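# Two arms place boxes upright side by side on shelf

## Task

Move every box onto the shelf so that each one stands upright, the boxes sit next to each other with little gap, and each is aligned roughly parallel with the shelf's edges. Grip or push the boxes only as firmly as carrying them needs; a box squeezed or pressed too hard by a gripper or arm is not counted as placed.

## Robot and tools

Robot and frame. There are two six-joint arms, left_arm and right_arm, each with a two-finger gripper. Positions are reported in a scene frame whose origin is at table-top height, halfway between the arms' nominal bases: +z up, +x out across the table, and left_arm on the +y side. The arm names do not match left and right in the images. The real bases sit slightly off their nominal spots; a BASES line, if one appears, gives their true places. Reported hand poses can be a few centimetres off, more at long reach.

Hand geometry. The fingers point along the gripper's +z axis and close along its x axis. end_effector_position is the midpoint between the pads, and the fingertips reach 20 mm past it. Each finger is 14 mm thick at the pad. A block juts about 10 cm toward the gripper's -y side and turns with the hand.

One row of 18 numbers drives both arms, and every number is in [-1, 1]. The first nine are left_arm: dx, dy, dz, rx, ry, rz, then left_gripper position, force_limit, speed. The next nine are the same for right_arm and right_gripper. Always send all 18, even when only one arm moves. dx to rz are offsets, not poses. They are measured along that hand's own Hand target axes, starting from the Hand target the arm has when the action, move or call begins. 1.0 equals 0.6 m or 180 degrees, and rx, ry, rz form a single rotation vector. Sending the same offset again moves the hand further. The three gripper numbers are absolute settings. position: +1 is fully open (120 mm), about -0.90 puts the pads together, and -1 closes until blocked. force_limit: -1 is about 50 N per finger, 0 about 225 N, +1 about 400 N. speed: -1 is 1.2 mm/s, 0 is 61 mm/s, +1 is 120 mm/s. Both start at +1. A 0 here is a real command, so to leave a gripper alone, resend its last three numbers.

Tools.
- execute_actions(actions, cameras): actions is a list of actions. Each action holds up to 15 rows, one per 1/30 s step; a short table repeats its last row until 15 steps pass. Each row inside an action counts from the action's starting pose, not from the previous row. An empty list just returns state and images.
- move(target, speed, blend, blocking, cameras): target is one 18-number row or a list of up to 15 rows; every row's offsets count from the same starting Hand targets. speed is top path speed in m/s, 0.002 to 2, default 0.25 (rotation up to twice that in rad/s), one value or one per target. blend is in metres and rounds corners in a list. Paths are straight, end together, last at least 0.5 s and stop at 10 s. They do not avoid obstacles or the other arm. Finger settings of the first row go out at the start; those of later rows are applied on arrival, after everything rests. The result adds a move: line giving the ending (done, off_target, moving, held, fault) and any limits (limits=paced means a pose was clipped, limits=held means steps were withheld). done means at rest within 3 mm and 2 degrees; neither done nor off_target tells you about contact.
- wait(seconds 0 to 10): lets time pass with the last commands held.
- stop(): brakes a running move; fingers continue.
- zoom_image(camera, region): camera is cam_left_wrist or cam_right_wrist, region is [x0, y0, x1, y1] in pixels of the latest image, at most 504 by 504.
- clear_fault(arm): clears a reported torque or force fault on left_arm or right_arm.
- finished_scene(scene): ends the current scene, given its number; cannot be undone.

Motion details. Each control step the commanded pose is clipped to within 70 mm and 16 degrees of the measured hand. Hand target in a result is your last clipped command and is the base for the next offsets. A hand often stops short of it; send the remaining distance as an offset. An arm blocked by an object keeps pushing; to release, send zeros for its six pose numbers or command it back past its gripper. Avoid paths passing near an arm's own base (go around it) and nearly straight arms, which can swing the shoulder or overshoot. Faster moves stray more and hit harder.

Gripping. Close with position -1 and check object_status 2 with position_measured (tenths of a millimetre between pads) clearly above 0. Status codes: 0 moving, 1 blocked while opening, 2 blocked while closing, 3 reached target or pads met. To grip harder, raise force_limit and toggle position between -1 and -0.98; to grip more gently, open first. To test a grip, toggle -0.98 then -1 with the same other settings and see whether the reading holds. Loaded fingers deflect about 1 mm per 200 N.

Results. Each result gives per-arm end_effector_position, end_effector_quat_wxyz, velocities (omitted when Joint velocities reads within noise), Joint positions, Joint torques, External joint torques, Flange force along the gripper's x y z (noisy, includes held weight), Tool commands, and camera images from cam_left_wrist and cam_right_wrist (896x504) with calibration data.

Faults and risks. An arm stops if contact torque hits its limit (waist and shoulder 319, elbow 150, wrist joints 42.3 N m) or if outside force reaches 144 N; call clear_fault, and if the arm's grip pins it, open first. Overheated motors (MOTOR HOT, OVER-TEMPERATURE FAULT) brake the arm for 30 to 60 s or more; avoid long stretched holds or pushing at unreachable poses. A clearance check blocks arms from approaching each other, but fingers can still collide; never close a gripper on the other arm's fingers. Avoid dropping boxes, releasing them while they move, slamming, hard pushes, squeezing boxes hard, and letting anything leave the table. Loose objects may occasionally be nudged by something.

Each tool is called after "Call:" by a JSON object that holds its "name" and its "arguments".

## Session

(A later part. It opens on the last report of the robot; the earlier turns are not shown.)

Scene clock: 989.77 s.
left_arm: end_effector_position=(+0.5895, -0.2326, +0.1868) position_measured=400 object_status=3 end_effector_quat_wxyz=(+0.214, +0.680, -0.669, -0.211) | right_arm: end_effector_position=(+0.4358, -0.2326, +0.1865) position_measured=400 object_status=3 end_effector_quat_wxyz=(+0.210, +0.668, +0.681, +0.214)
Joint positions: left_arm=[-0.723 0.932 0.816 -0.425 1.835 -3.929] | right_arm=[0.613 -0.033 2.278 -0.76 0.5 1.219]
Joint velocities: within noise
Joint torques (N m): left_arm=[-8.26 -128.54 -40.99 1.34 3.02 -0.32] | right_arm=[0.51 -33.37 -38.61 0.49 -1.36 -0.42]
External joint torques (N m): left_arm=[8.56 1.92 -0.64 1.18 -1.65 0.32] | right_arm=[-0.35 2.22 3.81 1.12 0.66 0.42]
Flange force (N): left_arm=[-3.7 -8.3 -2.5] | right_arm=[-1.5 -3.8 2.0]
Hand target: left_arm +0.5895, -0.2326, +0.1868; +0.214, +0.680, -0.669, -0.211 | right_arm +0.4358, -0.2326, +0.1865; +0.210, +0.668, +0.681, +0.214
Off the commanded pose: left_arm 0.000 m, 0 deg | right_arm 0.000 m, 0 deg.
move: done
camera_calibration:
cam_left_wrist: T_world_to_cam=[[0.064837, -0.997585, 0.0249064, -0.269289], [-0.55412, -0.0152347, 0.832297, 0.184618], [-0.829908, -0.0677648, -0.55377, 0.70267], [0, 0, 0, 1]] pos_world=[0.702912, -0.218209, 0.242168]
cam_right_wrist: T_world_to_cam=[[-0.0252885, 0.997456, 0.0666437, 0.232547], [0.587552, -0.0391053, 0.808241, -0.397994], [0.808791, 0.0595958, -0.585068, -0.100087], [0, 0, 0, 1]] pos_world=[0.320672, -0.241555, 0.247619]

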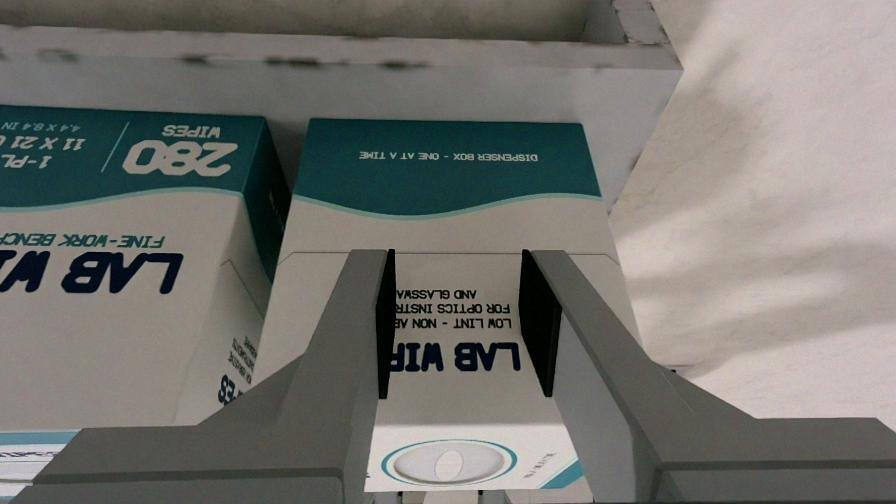

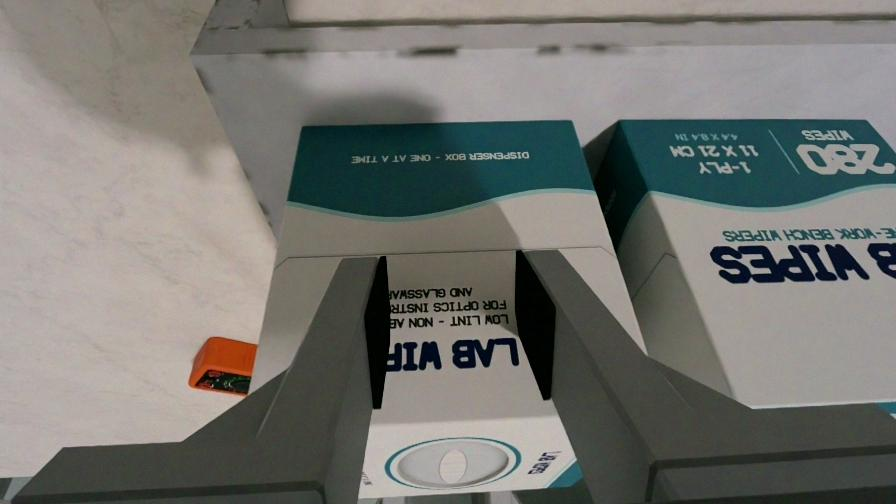

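Call:
{"name": "move", "arguments": {"target": [[0,0.0011,0.0008,0,0,0,-0.27,-1,0,0,0.0011,0.0008,0,0,0,-0.27,-1,0],[-0.0233,0.0008,0.0006,0,0,0,-0.27,-1,0,0.0233,0.0014,0.001,0,0,0,-0.27,-1,0],[-0.0233,-0.041,-0.0287,0,0,0,-0.27,-1,0,0.0233,-0.041,-0.0287,0,0,0,-0.27,-1,0],[-0.1358,0.1386,-0.3775,0.1944,0,0,-0.27,-1,0,0.0065,0.1007,-0.364,0.1944,0,0,-0.27,-1,0]], "speed": [0.01,0.02,0.06,0.2]}}

Scene clock: 1028.67 s.
left_arm: end_effector_position=(+0.6499, -0.1501, +0.4200) position_measured=400 object_status=3 end_effector_quat_wxyz=(+0.000, +0.713, -0.701, +0.000) | right_arm: end_effector_position=(+0.3602, -0.2302, +0.4001) position_measured=400 object_status=3 end_effector_quat_wxyz=(+0.000, +0.700, +0.714, +0.000)
Joint positions: left_arm=[-0.737 0.619 0.86 0 1.663 -3.924] | right_arm=[0.514 -0.101 1.816 0.001 1.426 0.515]
Joint velocities: within noise
Joint torques (N m): left_arm=[-1.47 -106.66 -45.78 4.86 0.12 -0.29] | right_arm=[2.96 -35.68 -44.82 4.33 0.39 -0.35]
External joint torques (N m): left_arm=[1.98 0.58 1.59 -0.51 -0.16 0.29] | right_arm=[-2.78 2.01 0.37 0.05 -0.34 0.35]
Flange force (N): left_arm=[-4.8 1.6 3.6] | right_arm=[-2.7 4.8 1.7]
Hand target: left_arm +0.6499, -0.1501, +0.4200; +0.000, +0.713, -0.701, +0.000 | right_arm +0.3602, -0.2302, +0.4001; +0.000, +0.700, +0.714, +0.000
Off the commanded pose: left_arm 0.000 m, 0 deg | right_arm 0.000 m, 0 deg.
move: done
camera_calibration:
cam_left_wrist: T_world_to_cam=[[0.0417347, -0.997992, 0.047643, -0.191423], [-0.931113, -0.0215565, 0.364093, 0.465979], [-0.362335, -0.0595563, -0.930143, 0.742965], [0, 0, 0, 1]] pos_world=[0.71107, -0.136745, 0.530524]
cam_right_wrist: T_world_to_cam=[[0.0137391, 0.99822, 0.0580433, 0.203621], [0.944918, -0.0319464, 0.325743, -0.460143], [0.327017, 0.0503708, -0.943675, 0.40073], [0, 0, 0, 1]] pos_world=[0.300955, -0.238143, 0.516229]

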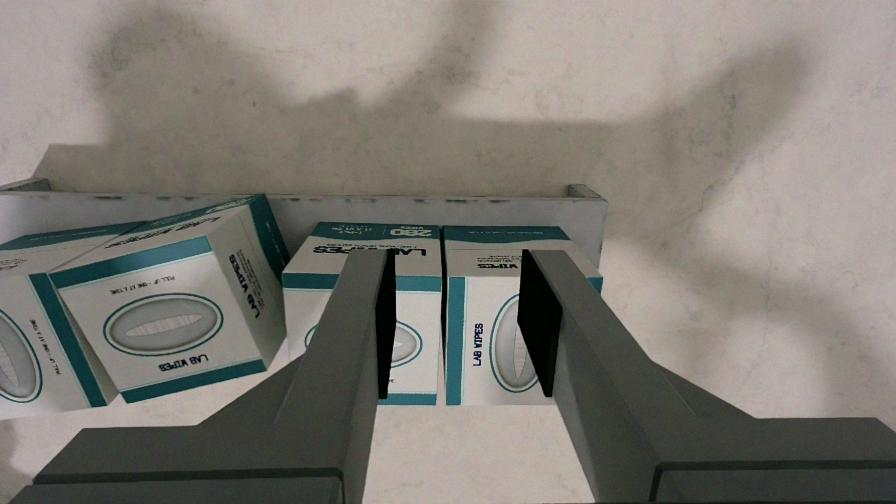

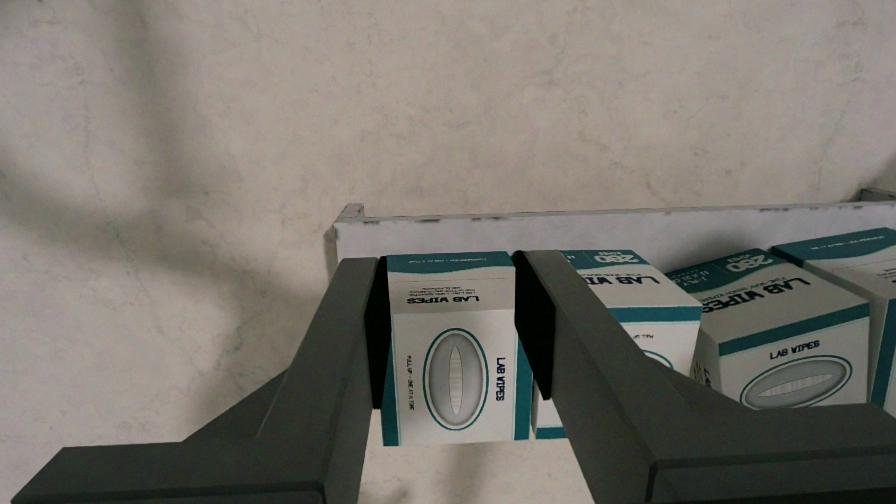

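Call:
{"name": "move", "arguments": {"target": [-0.3353,0.1108,-0.05,0,0,0.5,-0.27,-1,0,-0.1126,-0.2354,0.0333,0,0,0.5,-0.27,-1,0], "speed": 0.4, "cameras": []}}

Scene clock: 1042.53 s.
left_arm: end_effector_position=(+0.5800, +0.0499, +0.4501) position_measured=400 object_status=3 end_effector_quat_wxyz=(+0.000, -0.009, +1.000, +0.000) | right_arm: end_effector_position=(+0.2203, -0.3005, +0.3802) position_measured=400 object_status=3 end_effector_quat_wxyz=(+0.000, +1.000, +0.010, +0.000)
Joint positions: left_arm=[-0.607 0.294 1.29 0 1.558 -2.223] | right_arm=[0.547 -0.362 2.047 0.001 1.457 2.118]
Joint velocities: within noise
Joint torques (N m): left_arm=[-1.72 -75.92 -46.02 4.58 0.07 -0.24] | right_arm=[2.36 -8.8 -44.48 4.35 0.13 -0.11]
External joint torques (N m): left_arm=[2.29 0.05 1.57 -0.31 -0.1 0.24] | right_arm=[-2.39 2.27 -0.17 0.06 -0.18 0.11]
Flange force (N): left_arm=[0.8 4.7 3.0] | right_arm=[7.1 3.1 0.5]
Hand target: left_arm +0.5800, +0.0499, +0.4501; +0.000, -0.009, +1.000, +0.000 | right_arm +0.2203, -0.3005, +0.3802; +0.000, +1.000, +0.010, +0.000
Off the commanded pose: left_arm 0.000 m, 0 deg | right_arm 0.000 m, 0 deg.
move: done
No camera images: "cameras" was empty.

Call:
{"name": "move", "arguments": {"target": [0.3333,0.2833,0.05,0,0,0.5,-0.27,-1,0,0.6333,0.0,-0.0667,0,0,0.5,-0.27,-1,0], "speed": 0.4}}

Scene clock: 1058.77 s.
left_arm: end_effector_position=(+0.3771, +0.2164, +0.4202) position_measured=400 object_status=3 end_effector_quat_wxyz=(+0.000, +0.701, +0.713, +0.000) | right_arm: end_effector_position=(+0.6002, -0.2931, +0.4200) position_measured=400 object_status=3 end_effector_quat_wxyz=(+0.000, +0.714, -0.700, +0.000)
Joint positions: left_arm=[-0.578 -0.127 1.803 0 1.466 -0.623] | right_arm=[0.253 0.199 1.464 0 1.479 3.396]
Joint velocities: within noise
Joint torques (N m): left_arm=[-1.64 -30.87 -45.54 4.53 0.17 -0.29] | right_arm=[2.33 -68.25 -43.75 4.33 0.06 -0.41]
External joint torques (N m): left_arm=[1.86 -0.41 1.37 -0.28 -0.11 0.29] | right_arm=[-1.89 2.01 -1.04 0.01 -0.14 0.41]
Flange force (N): left_arm=[5.0 0.4 2.4] | right_arm=[0.5 -5.6 -1.1]
Hand target: left_arm +0.3771, +0.2164, +0.4202; +0.000, +0.701, +0.713, +0.000 | right_arm +0.6002, -0.2931, +0.4200; +0.000, +0.714, -0.700, +0.000
Off the commanded pose: left_arm 0.000 m, 0 deg | right_arm 0.000 m, 0 deg.
move: done
camera_calibration:
cam_left_wrist: T_world_to_cam=[[-0.0418673, 0.997952, 0.0483546, -0.214867], [0.931295, 0.0214513, 0.363634, -0.491654], [0.361853, 0.0602568, -0.930286, 0.367145], [0, 0, 0, 1]] pos_world=[0.316027, 0.20285, 0.530722]
cam_right_wrist: T_world_to_cam=[[-0.0136096, -0.998246, 0.0576174, -0.306664], [-0.944504, 0.0317487, 0.326961, 0.456834], [-0.328217, -0.04997, -0.94328, 0.70788], [0, 0, 0, 1]] pos_world=[0.659646, -0.285257, 0.536031]

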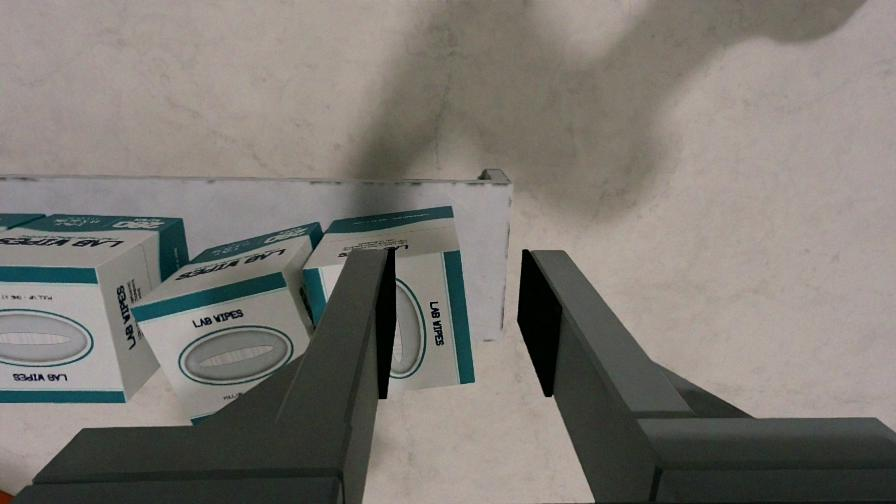

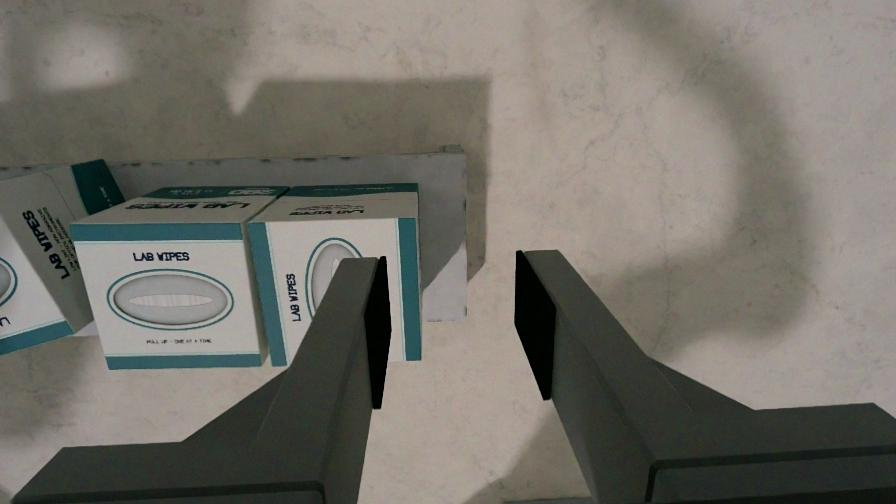

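Call:
{"name": "zoom_image", "arguments": {"camera": "cam_left_wrist", "region": [90, 180, 500, 420]}}

Scaled by 1.229 from the camera's 896x504 image, which has a finer 1280x720 frame.

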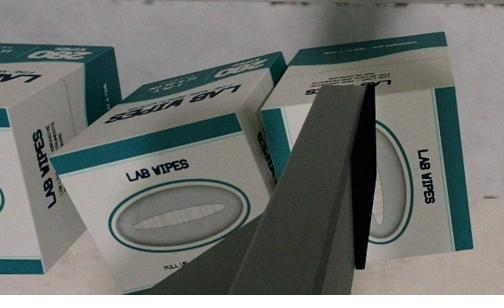

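Call:
{"name": "move", "arguments": {"target": [[-0.2947,0.0332,0.1503,-0.2063,-0.0810,-0.1167,-0.27,-1,0,-0.6198,-0.1272,0.1,-0.1934,0.0263,-0.0834,-0.27,-1,0],[-0.3012,0.0659,0.3887,-0.2063,-0.0810,-0.1167,-0.27,-1,0,-0.6416,-0.0517,0.3883,-0.1934,0.0263,-0.0834,-0.27,-1,0]], "speed": [0.25,0.12]}}

Scene clock: 1140.00 s.
left_arm: end_effector_position=(+0.3959, +0.0635, +0.3429) position_measured=400 object_status=3 end_effector_quat_wxyz=(+0.266, +0.556, +0.780, +0.112) | right_arm: end_effector_position=(+0.6551, +0.0183, +0.3683) position_measured=400 object_status=3 end_effector_quat_wxyz=(+0.198, +0.764, -0.596, -0.150)
Joint positions: left_arm=[-0.968 -0.12 2.028 0.533 0.867 -1.603] | right_arm=[0.54 0.808 0.69 0.167 2.119 3.509]
Joint velocities: within noise
Joint torques (N m): left_arm=[-1.77 -31.22 -45.3 5.19 -0.82 -0.2] | right_arm=[3.03 -123.35 -43.19 4.81 1.79 -0.34]
External joint torques (N m): left_arm=[1.91 0.24 1.71 -0.52 -0.12 0.18] | right_arm=[-2.07 2.64 0.01 -0.02 -0.27 0.34]
Flange force (N): left_arm=[4.0 3.1 2.8] | right_arm=[-0.6 -5.6 -3.1]
Hand target: left_arm +0.3959, +0.0635, +0.3429; +0.266, +0.556, +0.780, +0.112 (not the last commanded pose) | right_arm +0.6551, +0.0182, +0.3683; +0.198, +0.764, -0.596, -0.150 (not the last commanded pose)
Off the commanded pose: left_arm 0.160 m, 7 deg | right_arm 0.198 m, 7 deg.
move: held (left_arm, right_arm; a check stopped the path); path passed 0 of 2 targets; limits=held
pose unreachable (left arm): on one or more control steps of this call, first in action 0 (counted from 0), this arm could not follow its commanded pose, so it was not sent that pose on those steps. It may still have moved: this result reports where it is.
cause: moving toward the commanded pose would bring a part of the arm too close to another arm (a part of this arm just beyond joint 5 (wrist pitch) and a part of the right arm just beyond its joint 2 (shoulder), at the place that arm was heading or pushing toward when its own hold began).
pose unreachable (right arm): on one or more control steps of this call, first in action 0 (counted from 0), this arm could not follow its commanded pose, so it was not sent that pose on those steps. It may still have moved: this result reports where it is.
cause: moving toward the commanded pose would bring a part of the arm too close to another arm (a part of this arm just beyond joint 2 (shoulder) and a part of the left arm just beyond its joint 5 (wrist pitch), along the way the arms are being sent, or toward where that arm still pushes).
camera_calibration:
cam_left_wrist: T_world_to_cam=[[-0.286613, 0.92178, -0.261102, 0.150103], [0.553795, 0.381794, 0.739962, -0.480221], [0.78177, 0.0674854, -0.619904, 0.0245643], [0, 0, 0, 1]] pos_world=[0.289762, 0.0433258, 0.409765]
cam_right_wrist: T_world_to_cam=[[0.24321, -0.967168, 0.0737284, -0.166908], [-0.664149, -0.110648, 0.739367, 0.182722], [-0.706933, -0.228788, -0.669254, 0.843172], [0, 0, 0, 1]] pos_world=[0.758015, 0.0516973, 0.441504]

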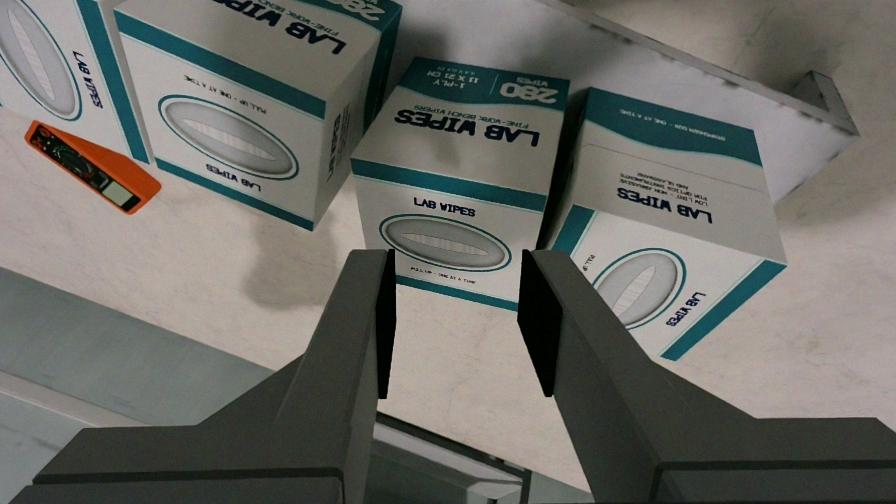

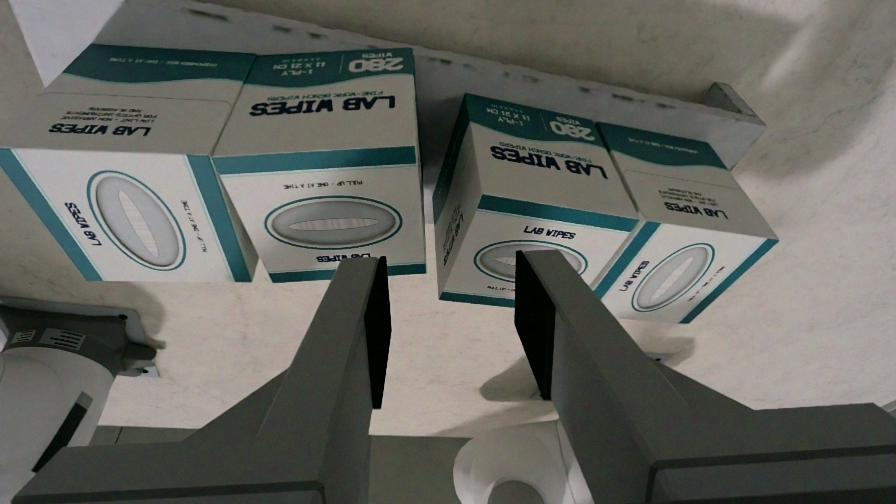

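Call:
{"name": "move", "arguments": {"target": [[0.1597,0.0325,-0.0113,-0.0277,0.0689,0.0644,-0.27,-1,0,-0.2638,-0.0807,0.0267,-0.0347,-0.0103,0.0125,-0.27,-1,0],[0.2282,-0.0597,0.1993,-0.0277,0.0689,0.0644,-0.27,-1,0,-0.332,-0.1377,0.267,-0.0347,-0.0103,0.0125,-0.27,-1,0]], "speed": [0.2,0.12]}}

Scene clock: 1197.17 s.
left_arm: end_effector_position=(+0.3866, +0.1449, +0.3320) position_measured=400 object_status=3 end_effector_quat_wxyz=(+0.204, +0.597, +0.746, +0.213) | right_arm: end_effector_position=(+0.6500, +0.1154, +0.3441) position_measured=400 object_status=3 end_effector_quat_wxyz=(+0.215, +0.749, -0.602, -0.173)
Joint positions: left_arm=[-0.965 -0.162 2.087 0.634 1.031 -1.497] | right_arm=[0.61 0.994 0.402 0.278 2.248 3.674]
Joint velocities: within noise
Joint torques (N m): left_arm=[-1.66 -26.07 -44.73 5.2 -0.17 -0.37] | right_arm=[3.38 -136.78 -41.95 4.83 1.43 -0.49]
External joint torques (N m): left_arm=[1.89 -0.59 1.57 -0.36 -0.13 0.36] | right_arm=[-2.79 5.03 -0.19 0 0.12 0.49]
Flange force (N): left_arm=[5.1 2.4 2.9] | right_arm=[0.0 0.0 0.0]
Hand target: left_arm +0.3866, +0.1449, +0.3320; +0.203, +0.597, +0.746, +0.213 (not the last commanded pose) | right_arm +0.6500, +0.1153, +0.3441; +0.215, +0.749, -0.602, -0.173 (not the last commanded pose)
Off the commanded pose: left_arm 0.147 m, 3 deg | right_arm 0.189 m, 3 deg.
move: held (right_arm; a check stopped the path), off_target (left_arm; braked when a check withheld steps of right_arm); path passed 0 of 2 targets; limits=held
pose unreachable (right arm): on one or more control steps of this call, first in action 0 (counted from 0), this arm could not follow its commanded pose, so it was not sent that pose on those steps. It may still have moved: this result reports where it is.
cause: moving toward the commanded pose would bring a part of the arm too close to another arm (a part of this arm just beyond joint 2 (shoulder) and the left arm's gripper).
camera_calibration:
cam_left_wrist: T_world_to_cam=[[-0.250064, 0.967952, -0.0231582, -0.0302907], [0.545044, 0.160496, 0.822902, -0.490236], [0.800247, 0.193156, -0.567711, -0.0230835], [0, 0, 0, 1]] pos_world=[0.278098, 0.11246, 0.38961]
cam_right_wrist: T_world_to_cam=[[0.217794, -0.973762, 0.0659791, -0.0499808], [-0.622056, -0.0864025, 0.778191, 0.164475], [-0.752072, -0.210528, -0.624552, 0.85736], [0, 0, 0, 1]] pos_world=[0.757995, 0.14604, 0.41077]

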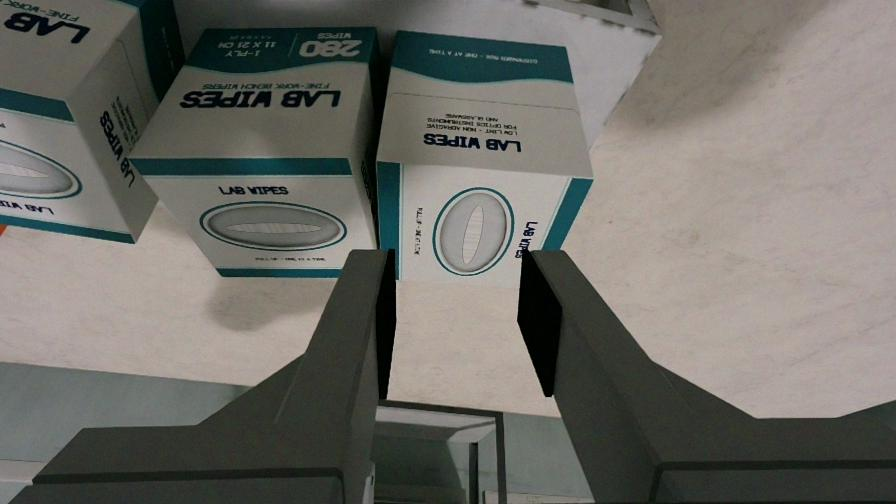

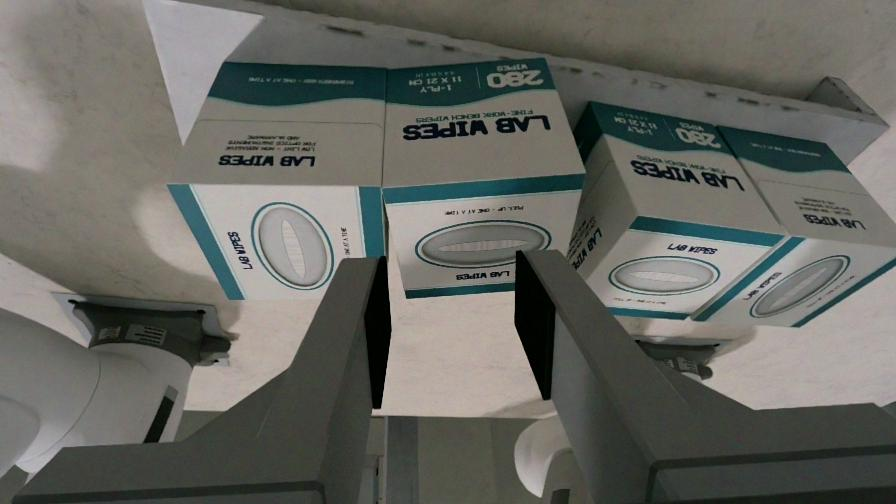

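Call:
{"name": "move", "arguments": {"target": [[0.0377,-0.1137,0.2127,-0.0043,0.0117,0.0112,-0.27,-1,0,0,0,0,0,0,0,-0.27,-1,0],[0.0377,-0.1137,0.2127,-0.0043,0.0117,0.0112,-0.27,-1,0,-0.1232,-0.0725,0.0807,-0.0163,-0.0033,0.0052,-0.27,-1,0],[0.0377,-0.1137,0.2127,-0.0043,0.0117,0.0112,-0.27,-1,0,-0.1695,-0.101,0.2453,-0.0163,-0.0033,0.0052,-0.27,-1,0]], "speed": [0.15,0.12,0.1]}}

Scene clock: 1259.20 s.
left_arm: end_effector_position=(+0.3984, +0.1632, +0.1872) position_measured=400 object_status=3 end_effector_quat_wxyz=(+0.190, +0.605, +0.737, +0.233) | right_arm: end_effector_position=(+0.6491, +0.1256, +0.3351) position_measured=400 object_status=3 end_effector_quat_wxyz=(+0.218, +0.748, -0.602, -0.176)
Joint positions: left_arm=[-0.935 -0.019 2.263 0.812 0.81 -1.711] | right_arm=[0.617 1.015 0.378 0.289 2.253 3.689]
Joint velocities: within noise
Joint torques (N m): left_arm=[-1.77 -35.32 -38.49 4.03 0.37 -0.32] | right_arm=[4.65 -136.83 -42.41 4.86 1.77 -0.36]
External joint torques (N m): left_arm=[1.95 -0.27 1.39 -0.36 -0.09 0.32] | right_arm=[-4.26 3.44 0.08 0 -0.22 0.36]
Flange force (N): left_arm=[4.4 2.9 1.9] | right_arm=[0.0 0.0 0.0]
Hand target: left_arm +0.3984, +0.1632, +0.1872; +0.190, +0.605, +0.737, +0.233 | right_arm +0.6491, +0.1255, +0.3351; +0.218, +0.748, -0.602, -0.176 (not the last commanded pose)
Off the commanded pose: left_arm 0.000 m, 0 deg | right_arm 0.176 m, 3 deg.
move: held (right_arm; a check stopped the path); path passed 1 of 3 targets; limits=held
pose unreachable (right arm): on one or more control steps of this call, first in action 0 (counted from 0), this arm could not follow its commanded pose, so it was not sent that pose on those steps. It may still have moved: this result reports where it is.
cause: moving toward the commanded pose would bring a part of the arm too close to another arm (a part of this arm just beyond joint 2 (shoulder) and a part of the left arm just beyond its joint 5 (wrist pitch)).
camera_calibration:
cam_left_wrist: T_world_to_cam=[[-0.242474, 0.969798, 0.0264405, -0.0610113], [0.5433, 0.113159, 0.831877, -0.373654], [0.803761, 0.216074, -0.554329, -0.125896], [0, 0, 0, 1]] pos_world=[0.289403, 0.128654, 0.24266]
cam_right_wrist: T_world_to_cam=[[0.215466, -0.974296, 0.0657464, -0.037574], [-0.61721, -0.0837039, 0.782333, 0.166886], [-0.756721, -0.209146, -0.61938, 0.85435], [0, 0, 0, 1]] pos_world=[0.757604, 0.156044, 0.401077]

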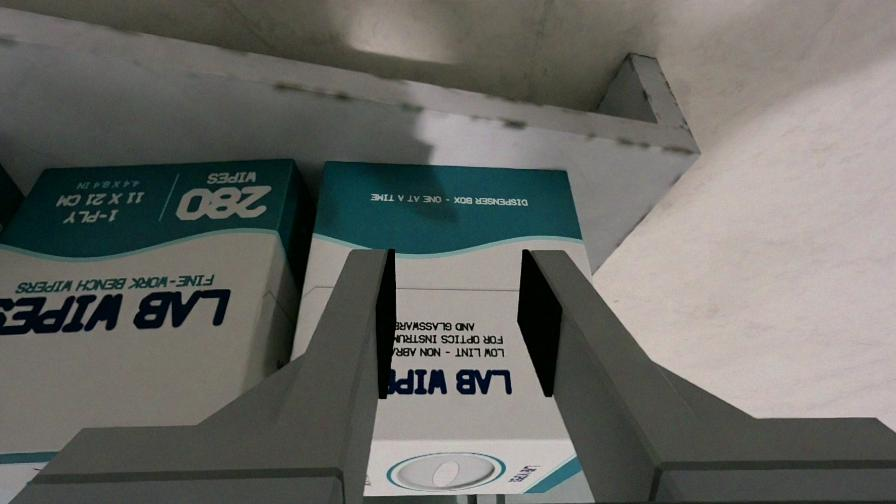

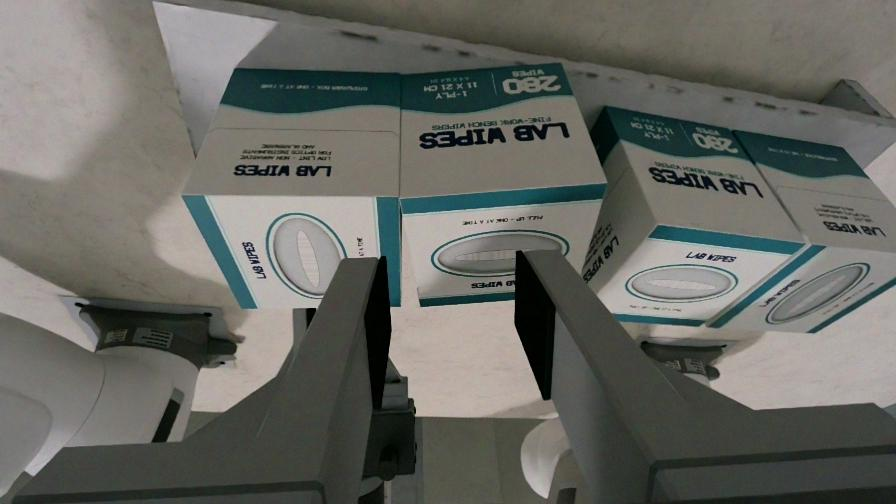

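Call:
{"name": "move", "arguments": {"target": [[0.0133,0,0,0,-0.0911,-0.0637,-0.27,-1,0,0,0,0,0,0,0,-0.27,-1,0],[0.0133,0,0,0,-0.0911,-0.0637,-0.27,-1,0,-0.1188,-0.024,0.1133,-0.0145,-0.003,0.0045,-0.27,-1,0],[0.0133,0,0,0,-0.0911,-0.0637,-0.27,-1,0,-0.1527,-0.0928,0.2335,-0.0145,-0.003,0.0045,-0.27,-1,0]], "speed": [0.15,0.12,0.1]}}

Scene clock: 1303.63 s.
left_arm: end_effector_position=(+0.3968, +0.1710, +0.1872) position_measured=400 object_status=3 end_effector_quat_wxyz=(+0.315, +0.555, +0.759, +0.124) | right_arm: end_effector_position=(+0.6020, +0.2092, +0.1872) position_measured=400 object_status=3 end_effector_quat_wxyz=(+0.233, +0.737, -0.604, -0.191)
Joint positions: left_arm=[-0.832 -0.13 2.395 0.955 0.459 -1.955] | right_arm=[0.697 1.075 0.54 0.329 2.052 3.736]
Joint velocities: within noise
Joint torques (N m): left_arm=[-1.75 -24.24 -39.35 3.15 -0.29 -0.31] | right_arm=[2.88 -139.45 -43.54 5.17 1.96 -0.31]
External joint torques (N m): left_arm=[1.89 -0.33 1.37 -0.34 -0.12 0.28] | right_arm=[-1.98 1.85 0.32 -0.06 -0.34 0.31]
Flange force (N): left_arm=[0.0 0.0 0.0] | right_arm=[0.0 0.0 0.0]
Hand target: left_arm +0.3968, +0.1710, +0.1872; +0.315, +0.555, +0.759, +0.124 | right_arm +0.6020, +0.2092, +0.1871; +0.233, +0.737, -0.604, -0.191
Off the commanded pose: left_arm 0.000 m, 0 deg | right_arm 0.000 m, 0 deg.
move: done
camera_calibration:
cam_left_wrist: T_world_to_cam=[[-0.232418, 0.919553, -0.316866, -0.000123028], [0.487586, 0.39205, 0.7801, -0.38956], [0.841571, 0.0268099, -0.539481, -0.11178], [0, 0, 0, 1]] pos_world=[0.283986, 0.155837, 0.243554]
cam_right_wrist: T_world_to_cam=[[0.201837, -0.977225, 0.0655149, 0.0726118], [-0.583099, -0.0661499, 0.809704, 0.231198], [-0.786929, -0.20163, -0.583171, 0.754465], [0, 0, 0, 1]] pos_world=[0.713866, 0.238375, 0.248022]

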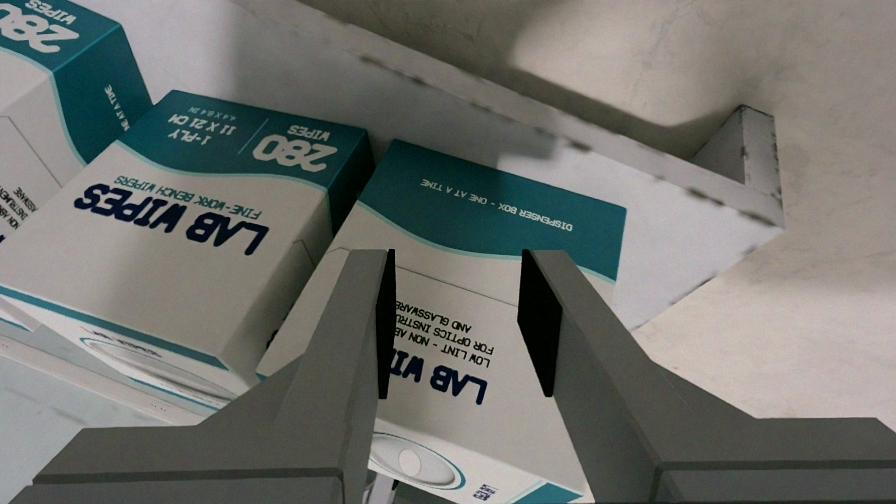

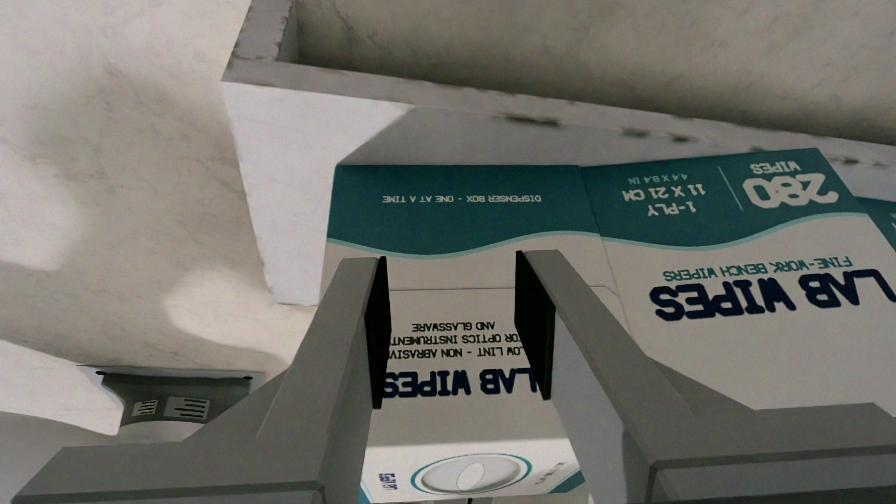

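Call:
{"name": "move", "arguments": {"target": [[0,0.0338,0.0237,0,0,0,-0.27,-1,0,0,0.0338,0.0237,0,0,0,-0.27,-1,0],[0,0.0366,0.0257,0,0,0,-0.27,-1,0,0,0.0366,0.0257,0,0,0,-0.27,-1,0]], "speed": [0.04,0.008]}}

Scene clock: 1316.90 s.
left_arm: end_effector_position=(+0.4231, +0.1763, +0.1871) position_measured=400 object_status=3 end_effector_quat_wxyz=(+0.315, +0.555, +0.759, +0.124) | right_arm: end_effector_position=(+0.5757, +0.2039, +0.1871) position_measured=400 object_status=3 end_effector_quat_wxyz=(+0.233, +0.737, -0.604, -0.191)
Joint positions: left_arm=[-0.768 -0.101 2.371 0.944 0.416 -1.897] | right_arm=[0.709 1.01 0.666 0.326 1.989 3.726]
Joint velocities: within noise
Joint torques (N m): left_arm=[1.3 -27.25 -40.8 3.86 0.38 -0.45] | right_arm=[6.92 -136.17 -40.99 5.82 3.42 -0.43]
External joint torques (N m): left_arm=[-1.1 -0.17 3.07 -1.13 -0.91 0.42] | right_arm=[-6.45 2.56 -2 -0.72 -1.8 0.43]
Flange force (N): left_arm=[0.0 0.0 0.0] | right_arm=[-2.2 -11.4 -7.1]
Hand target: left_arm +0.4231, +0.1763, +0.1871; +0.315, +0.555, +0.759, +0.124 | right_arm +0.5757, +0.2039, +0.1872; +0.233, +0.737, -0.604, -0.191
Off the commanded pose: left_arm 0.000 m, 0 deg | right_arm 0.000 m, 0 deg.
move: done
camera_calibration:
cam_left_wrist: T_world_to_cam=[[-0.232434, 0.919541, -0.316891, 0.0011289], [0.487579, 0.39208, 0.78009, -0.404462], [0.841571, 0.0268103, -0.539481, -0.134055], [0, 0, 0, 1]] pos_world=[0.310286, 0.161137, 0.243554]
cam_right_wrist: T_world_to_cam=[[0.201837, -0.977225, 0.0655149, 0.0727474], [-0.583099, -0.0661499, 0.809704, 0.215593], [-0.786929, -0.20163, -0.583171, 0.732641], [0, 0, 0, 1]] pos_world=[0.687566, 0.233075, 0.247922]

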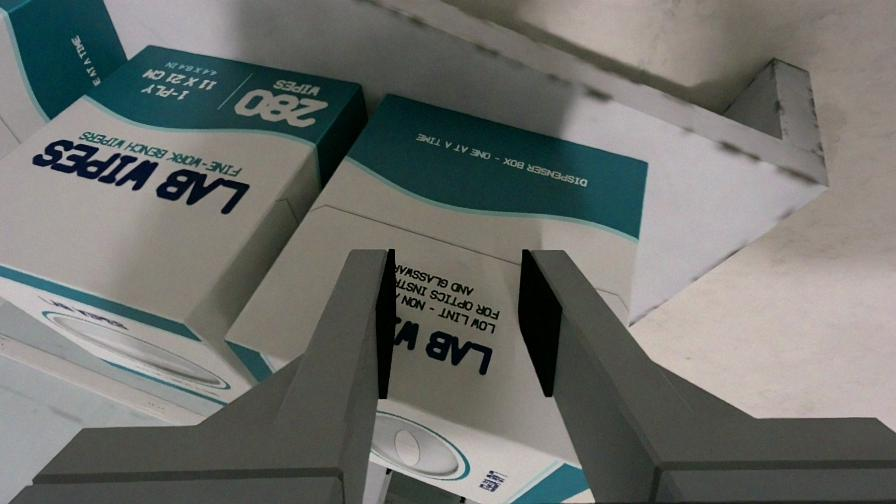

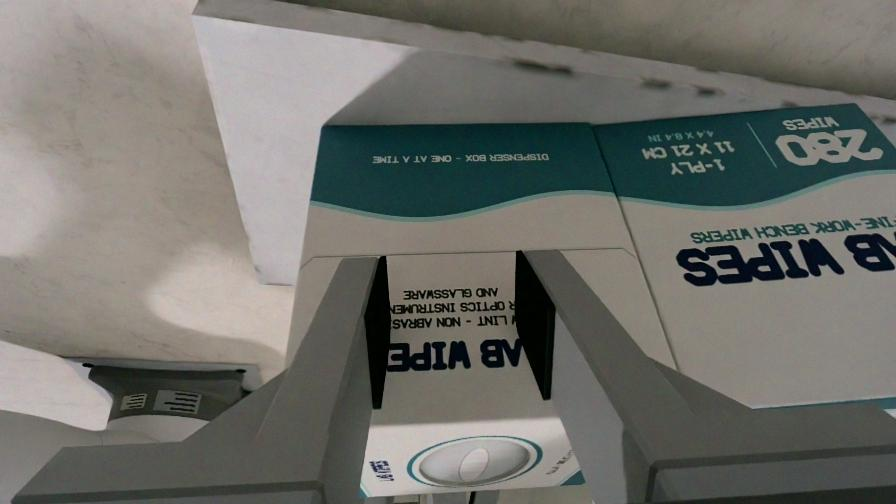

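Call:
{"name": "move", "arguments": {"target": [[0,0.0014,0.001,0,0,0,-0.27,-1,0,0,0.0014,0.001,0,0,0,-0.27,-1,0],[-0.0029,0.0059,-0.0054,0,0,0,-0.27,-1,0,0,0.0062,-0.0058,0,0,0,-0.27,-1,0],[0.0155,0.013,-0.0086,0,0,0,-0.27,-1,0,-0.0196,0.003,-0.008,0,0,0,-0.27,-1,0],[0.0307,0.0251,-0.0068,0.0098,-0.0154,0.022,-0.27,-1,0,-0.0116,-0.0042,-0.013,0,-0.0164,0.0234,-0.27,-1,0],[0.0458,0.0384,-0.0042,0.0196,-0.0308,0.0441,-0.27,-1,0,-0.0035,-0.0108,-0.0177,0,-0.0328,0.0469,-0.27,-1,0]], "speed": [0.01,0.02,0.03,0.04,0.04]}}

Scene clock: 1361.93 s.
left_arm: end_effector_position=(+0.4341, +0.2101, +0.1921) position_measured=400 object_status=3 end_effector_quat_wxyz=(+0.325, +0.621, +0.707, +0.095) | right_arm: end_effector_position=(+0.5864, +0.2082, +0.1921) position_measured=400 object_status=3 end_effector_quat_wxyz=(+0.215, +0.680, -0.668, -0.211)
Joint positions: left_arm=[-0.589 -0.143 2.394 0.512 0.236 -1.205] | right_arm=[0.683 0.991 0.694 0.399 1.926 3.877]
Joint velocities: within noise
Joint torques (N m): left_arm=[2.44 -22.31 -45.4 4.37 -2.42 -0.35] | right_arm=[12.03 -136.48 -40.01 7.08 4.68 -0.39]
External joint torques (N m): left_arm=[-2.23 -0.76 7.52 -1.19 0.66 0.32] | right_arm=[-11.2 3.65 -3.18 -1.85 -3.23 0.39]
Flange force (N): left_arm=[0.0 0.0 0.0] | right_arm=[-3.9 -16.7 -9.5]
Hand target: left_arm +0.4341, +0.2101, +0.1921; +0.325, +0.621, +0.707, +0.095 | right_arm +0.5864, +0.2082, +0.1921; +0.215, +0.680, -0.668, -0.211
Off the commanded pose: left_arm 0.000 m, 0 deg | right_arm 0.000 m, 0 deg.
move: done
camera_calibration:
cam_left_wrist: T_world_to_cam=[[-0.0644855, 0.94633, -0.316704, -0.104374], [0.549617, 0.298572, 0.780241, -0.434234], [0.832924, -0.123751, -0.539372, -0.106229], [0, 0, 0, 1]] pos_world=[0.320412, 0.215276, 0.248454]
cam_right_wrist: T_world_to_cam=[[0.0238485, -0.99754, 0.0659173, 0.183015], [-0.585367, 0.0395173, 0.809805, 0.19738], [-0.810417, -0.0578984, -0.582985, 0.728707], [0, 0, 0, 1]] pos_world=[0.701732, 0.216956, 0.252922]

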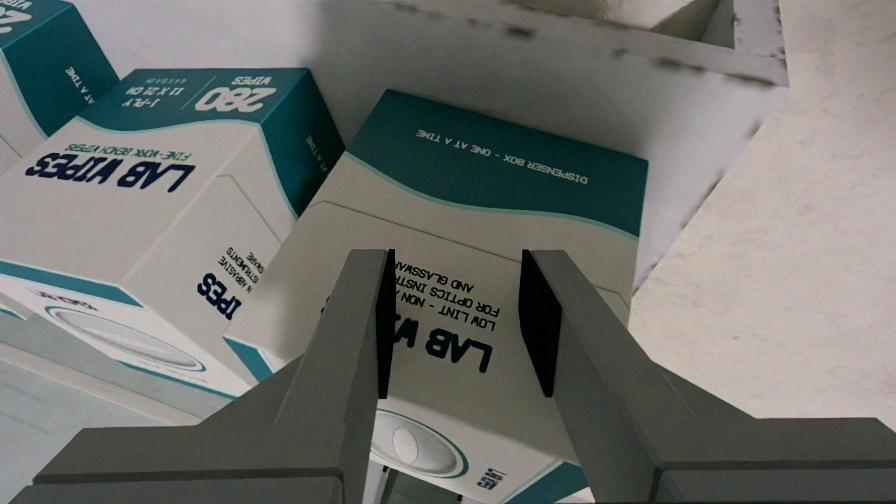

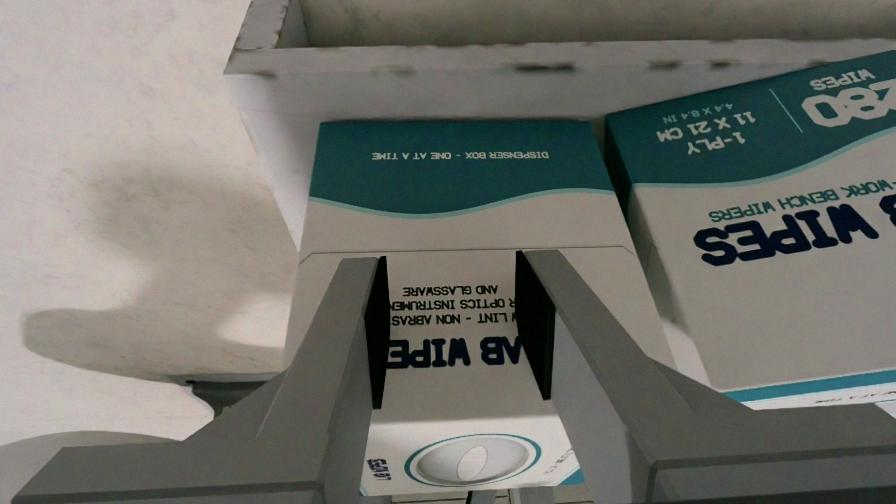

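Call:
{"name": "move", "arguments": {"target": [[0.0031,-0.0049,0.0071,0,0,0,-0.27,-1,0,0,-0.0053,0.0075,0,0,0,-0.27,-1,0],[0.0031,-0.0049,0.0071,0,0,0,-0.27,-1,0,0,-0.0053,0.0075,0,0,0,-0.27,-1,0],[0.0031,-0.0459,-0.0216,0,0,0,-0.27,-1,0,0,-0.0463,-0.0212,0,0,0,-0.27,-1,0],[-0.2447,-0.083,0.0613,-0.0171,-0.0094,-0.064,-0.27,-1,0,0.2148,-0.0578,-0.03,0,0.0287,-0.041,-0.27,-1,0]], "speed": [0.01,0.01,0.06,0.1]}}

Scene clock: 1396.70 s.
left_arm: end_effector_position=(+0.4171, +0.0518, +0.1870) position_measured=400 object_status=3 end_effector_quat_wxyz=(+0.360, +0.540, +0.758, +0.072) | right_arm: end_effector_position=(+0.6274, +0.0800, +0.1868) position_measured=400 object_status=3 end_effector_quat_wxyz=(+0.231, +0.731, -0.613, -0.194)
Joint positions: left_arm=[-0.93 0.015 2.29 1.167 0.389 -2.302] | right_arm=[0.584 0.913 0.854 0.259 1.932 3.593]
Joint velocities: within noise
Joint torques (N m): left_arm=[-1.94 -39.12 -38.61 2.35 -0.01 -0.2] | right_arm=[3.02 -130.11 -42.27 4.98 2.03 -0.36]
External joint torques (N m): left_arm=[2.12 -0.7 1.12 -0.26 -0.09 0.16] | right_arm=[-2.38 2.46 -0.39 -0.01 -0.27 0.36]
Flange force (N): left_arm=[0.0 0.0 0.0] | right_arm=[-1.2 -5.8 -3.1]
Hand target: left_arm +0.4171, +0.0518, +0.1870; +0.360, +0.540, +0.758, +0.072 | right_arm +0.6274, +0.0800, +0.1868; +0.231, +0.731, -0.613, -0.194
Off the commanded pose: left_arm 0.000 m, 0 deg | right_arm 0.000 m, 0 deg.
move: done
camera_calibration:
cam_left_wrist: T_world_to_cam=[[-0.206894, 0.87168, -0.444261, 0.12985], [0.486279, 0.485645, 0.726417, -0.346903], [0.848957, -0.0657439, -0.524357, -0.126875], [0, 0, 0, 1]] pos_world=[0.303269, 0.0469429, 0.243155]
cam_right_wrist: T_world_to_cam=[[0.179737, -0.98152, 0.065674, -0.0445362], [-0.584396, -0.0528343, 0.809747, 0.237563], [-0.791313, -0.183921, -0.583092, 0.749561], [0, 0, 0, 1]] pos_world=[0.739972, 0.106698, 0.247622]

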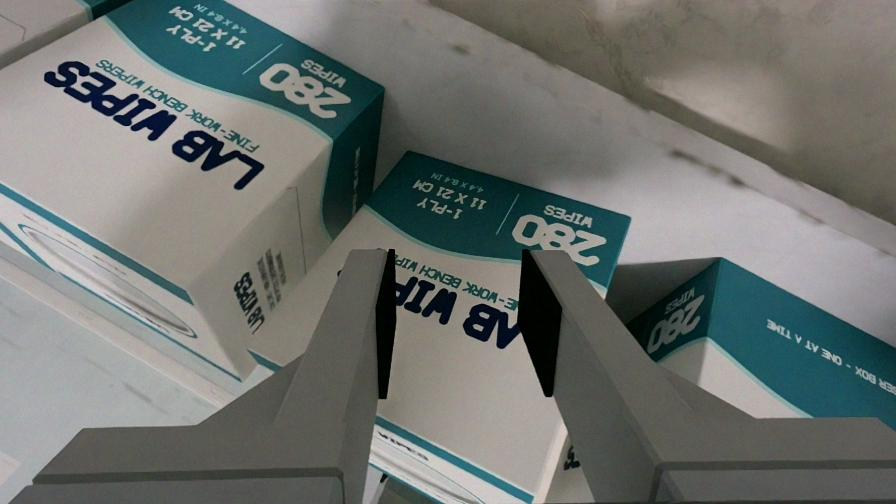

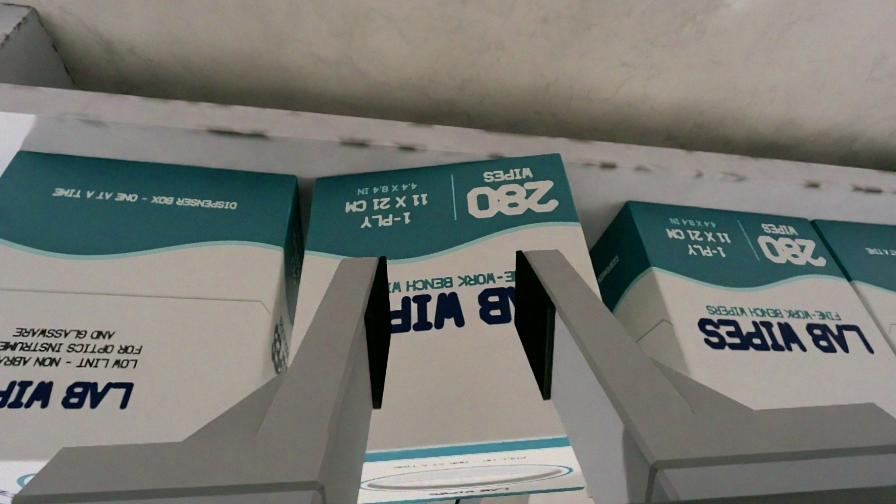

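Call:
{"name": "move", "arguments": {"target": [[0,0.0341,0.0239,0,0,0,-0.27,-1,0,0,0.0341,0.0239,0,0,0,-0.27,-1,0],[0,0.0392,0.0275,0,0,0,-0.27,-1,0,0,0.0392,0.0275,0,0,0,-0.27,-1,0]], "speed": [0.04,0.006]}}

Scene clock: 1412.20 s.
left_arm: end_effector_position=(+0.4454, +0.0567, +0.1866) position_measured=400 object_status=3 end_effector_quat_wxyz=(+0.360, +0.540, +0.758, +0.072) | right_arm: end_effector_position=(+0.5992, +0.0750, +0.1869) position_measured=400 object_status=3 end_effector_quat_wxyz=(+0.231, +0.731, -0.613, -0.194)
Joint positions: left_arm=[-0.871 0.04 2.265 1.161 0.348 -2.254] | right_arm=[0.596 0.861 0.95 0.262 1.885 3.593]
Joint velocities: within noise
Joint torques (N m): left_arm=[0.21 -41.43 -41.14 2.78 0.71 -0.41] | right_arm=[5.8 -126.7 -39.64 5.76 3.4 -0.27]
External joint torques (N m): left_arm=[-0.04 -0.84 3.62 -0.76 -0.92 0.37] | right_arm=[-4.53 3.63 -2.28 -0.85 -1.64 0.27]
Flange force (N): left_arm=[0.0 0.0 0.0] | right_arm=[-1.9 -11.7 -6.0]
Hand target: left_arm +0.4454, +0.0567, +0.1866; +0.360, +0.540, +0.758, +0.072 | right_arm +0.5991, +0.0750, +0.1869; +0.231, +0.731, -0.613, -0.194
Off the commanded pose: left_arm 0.000 m, 0 deg | right_arm 0.000 m, 0 deg.
move: done
camera_calibration:
cam_left_wrist: T_world_to_cam=[[-0.206904, 0.871671, -0.444276, 0.131263], [0.486275, 0.485662, 0.726408, -0.362751], [0.848956, -0.0657437, -0.524358, -0.150788], [0, 0, 0, 1]] pos_world=[0.331569, 0.0518429, 0.242755]
cam_right_wrist: T_world_to_cam=[[0.179737, -0.98152, 0.065674, -0.0443573], [-0.584396, -0.0528343, 0.809747, 0.22076], [-0.791313, -0.183921, -0.583092, 0.726247], [0, 0, 0, 1]] pos_world=[0.711672, 0.101698, 0.247622]

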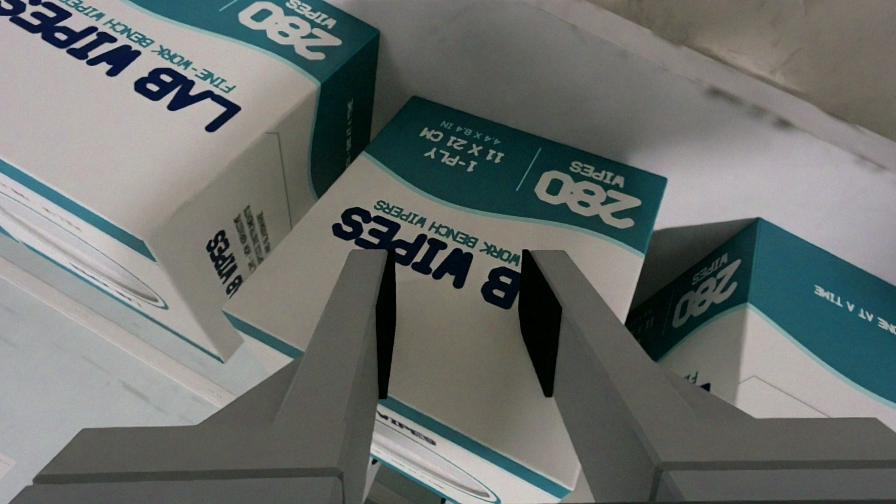

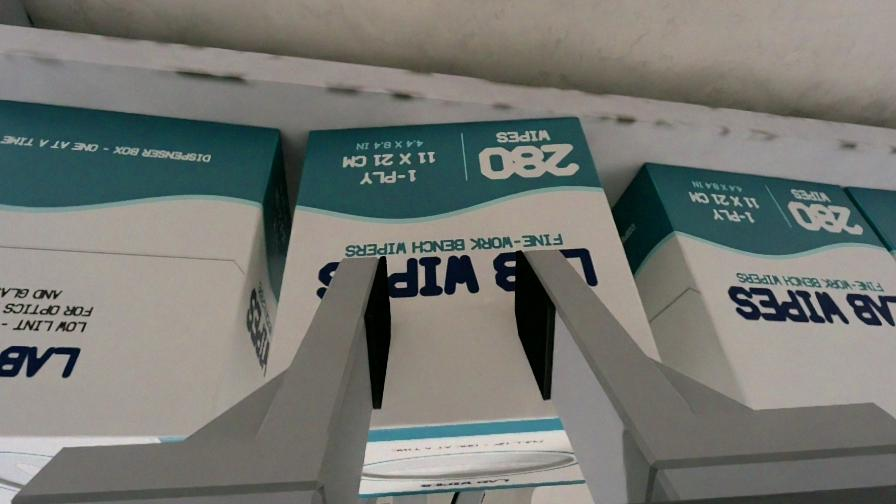

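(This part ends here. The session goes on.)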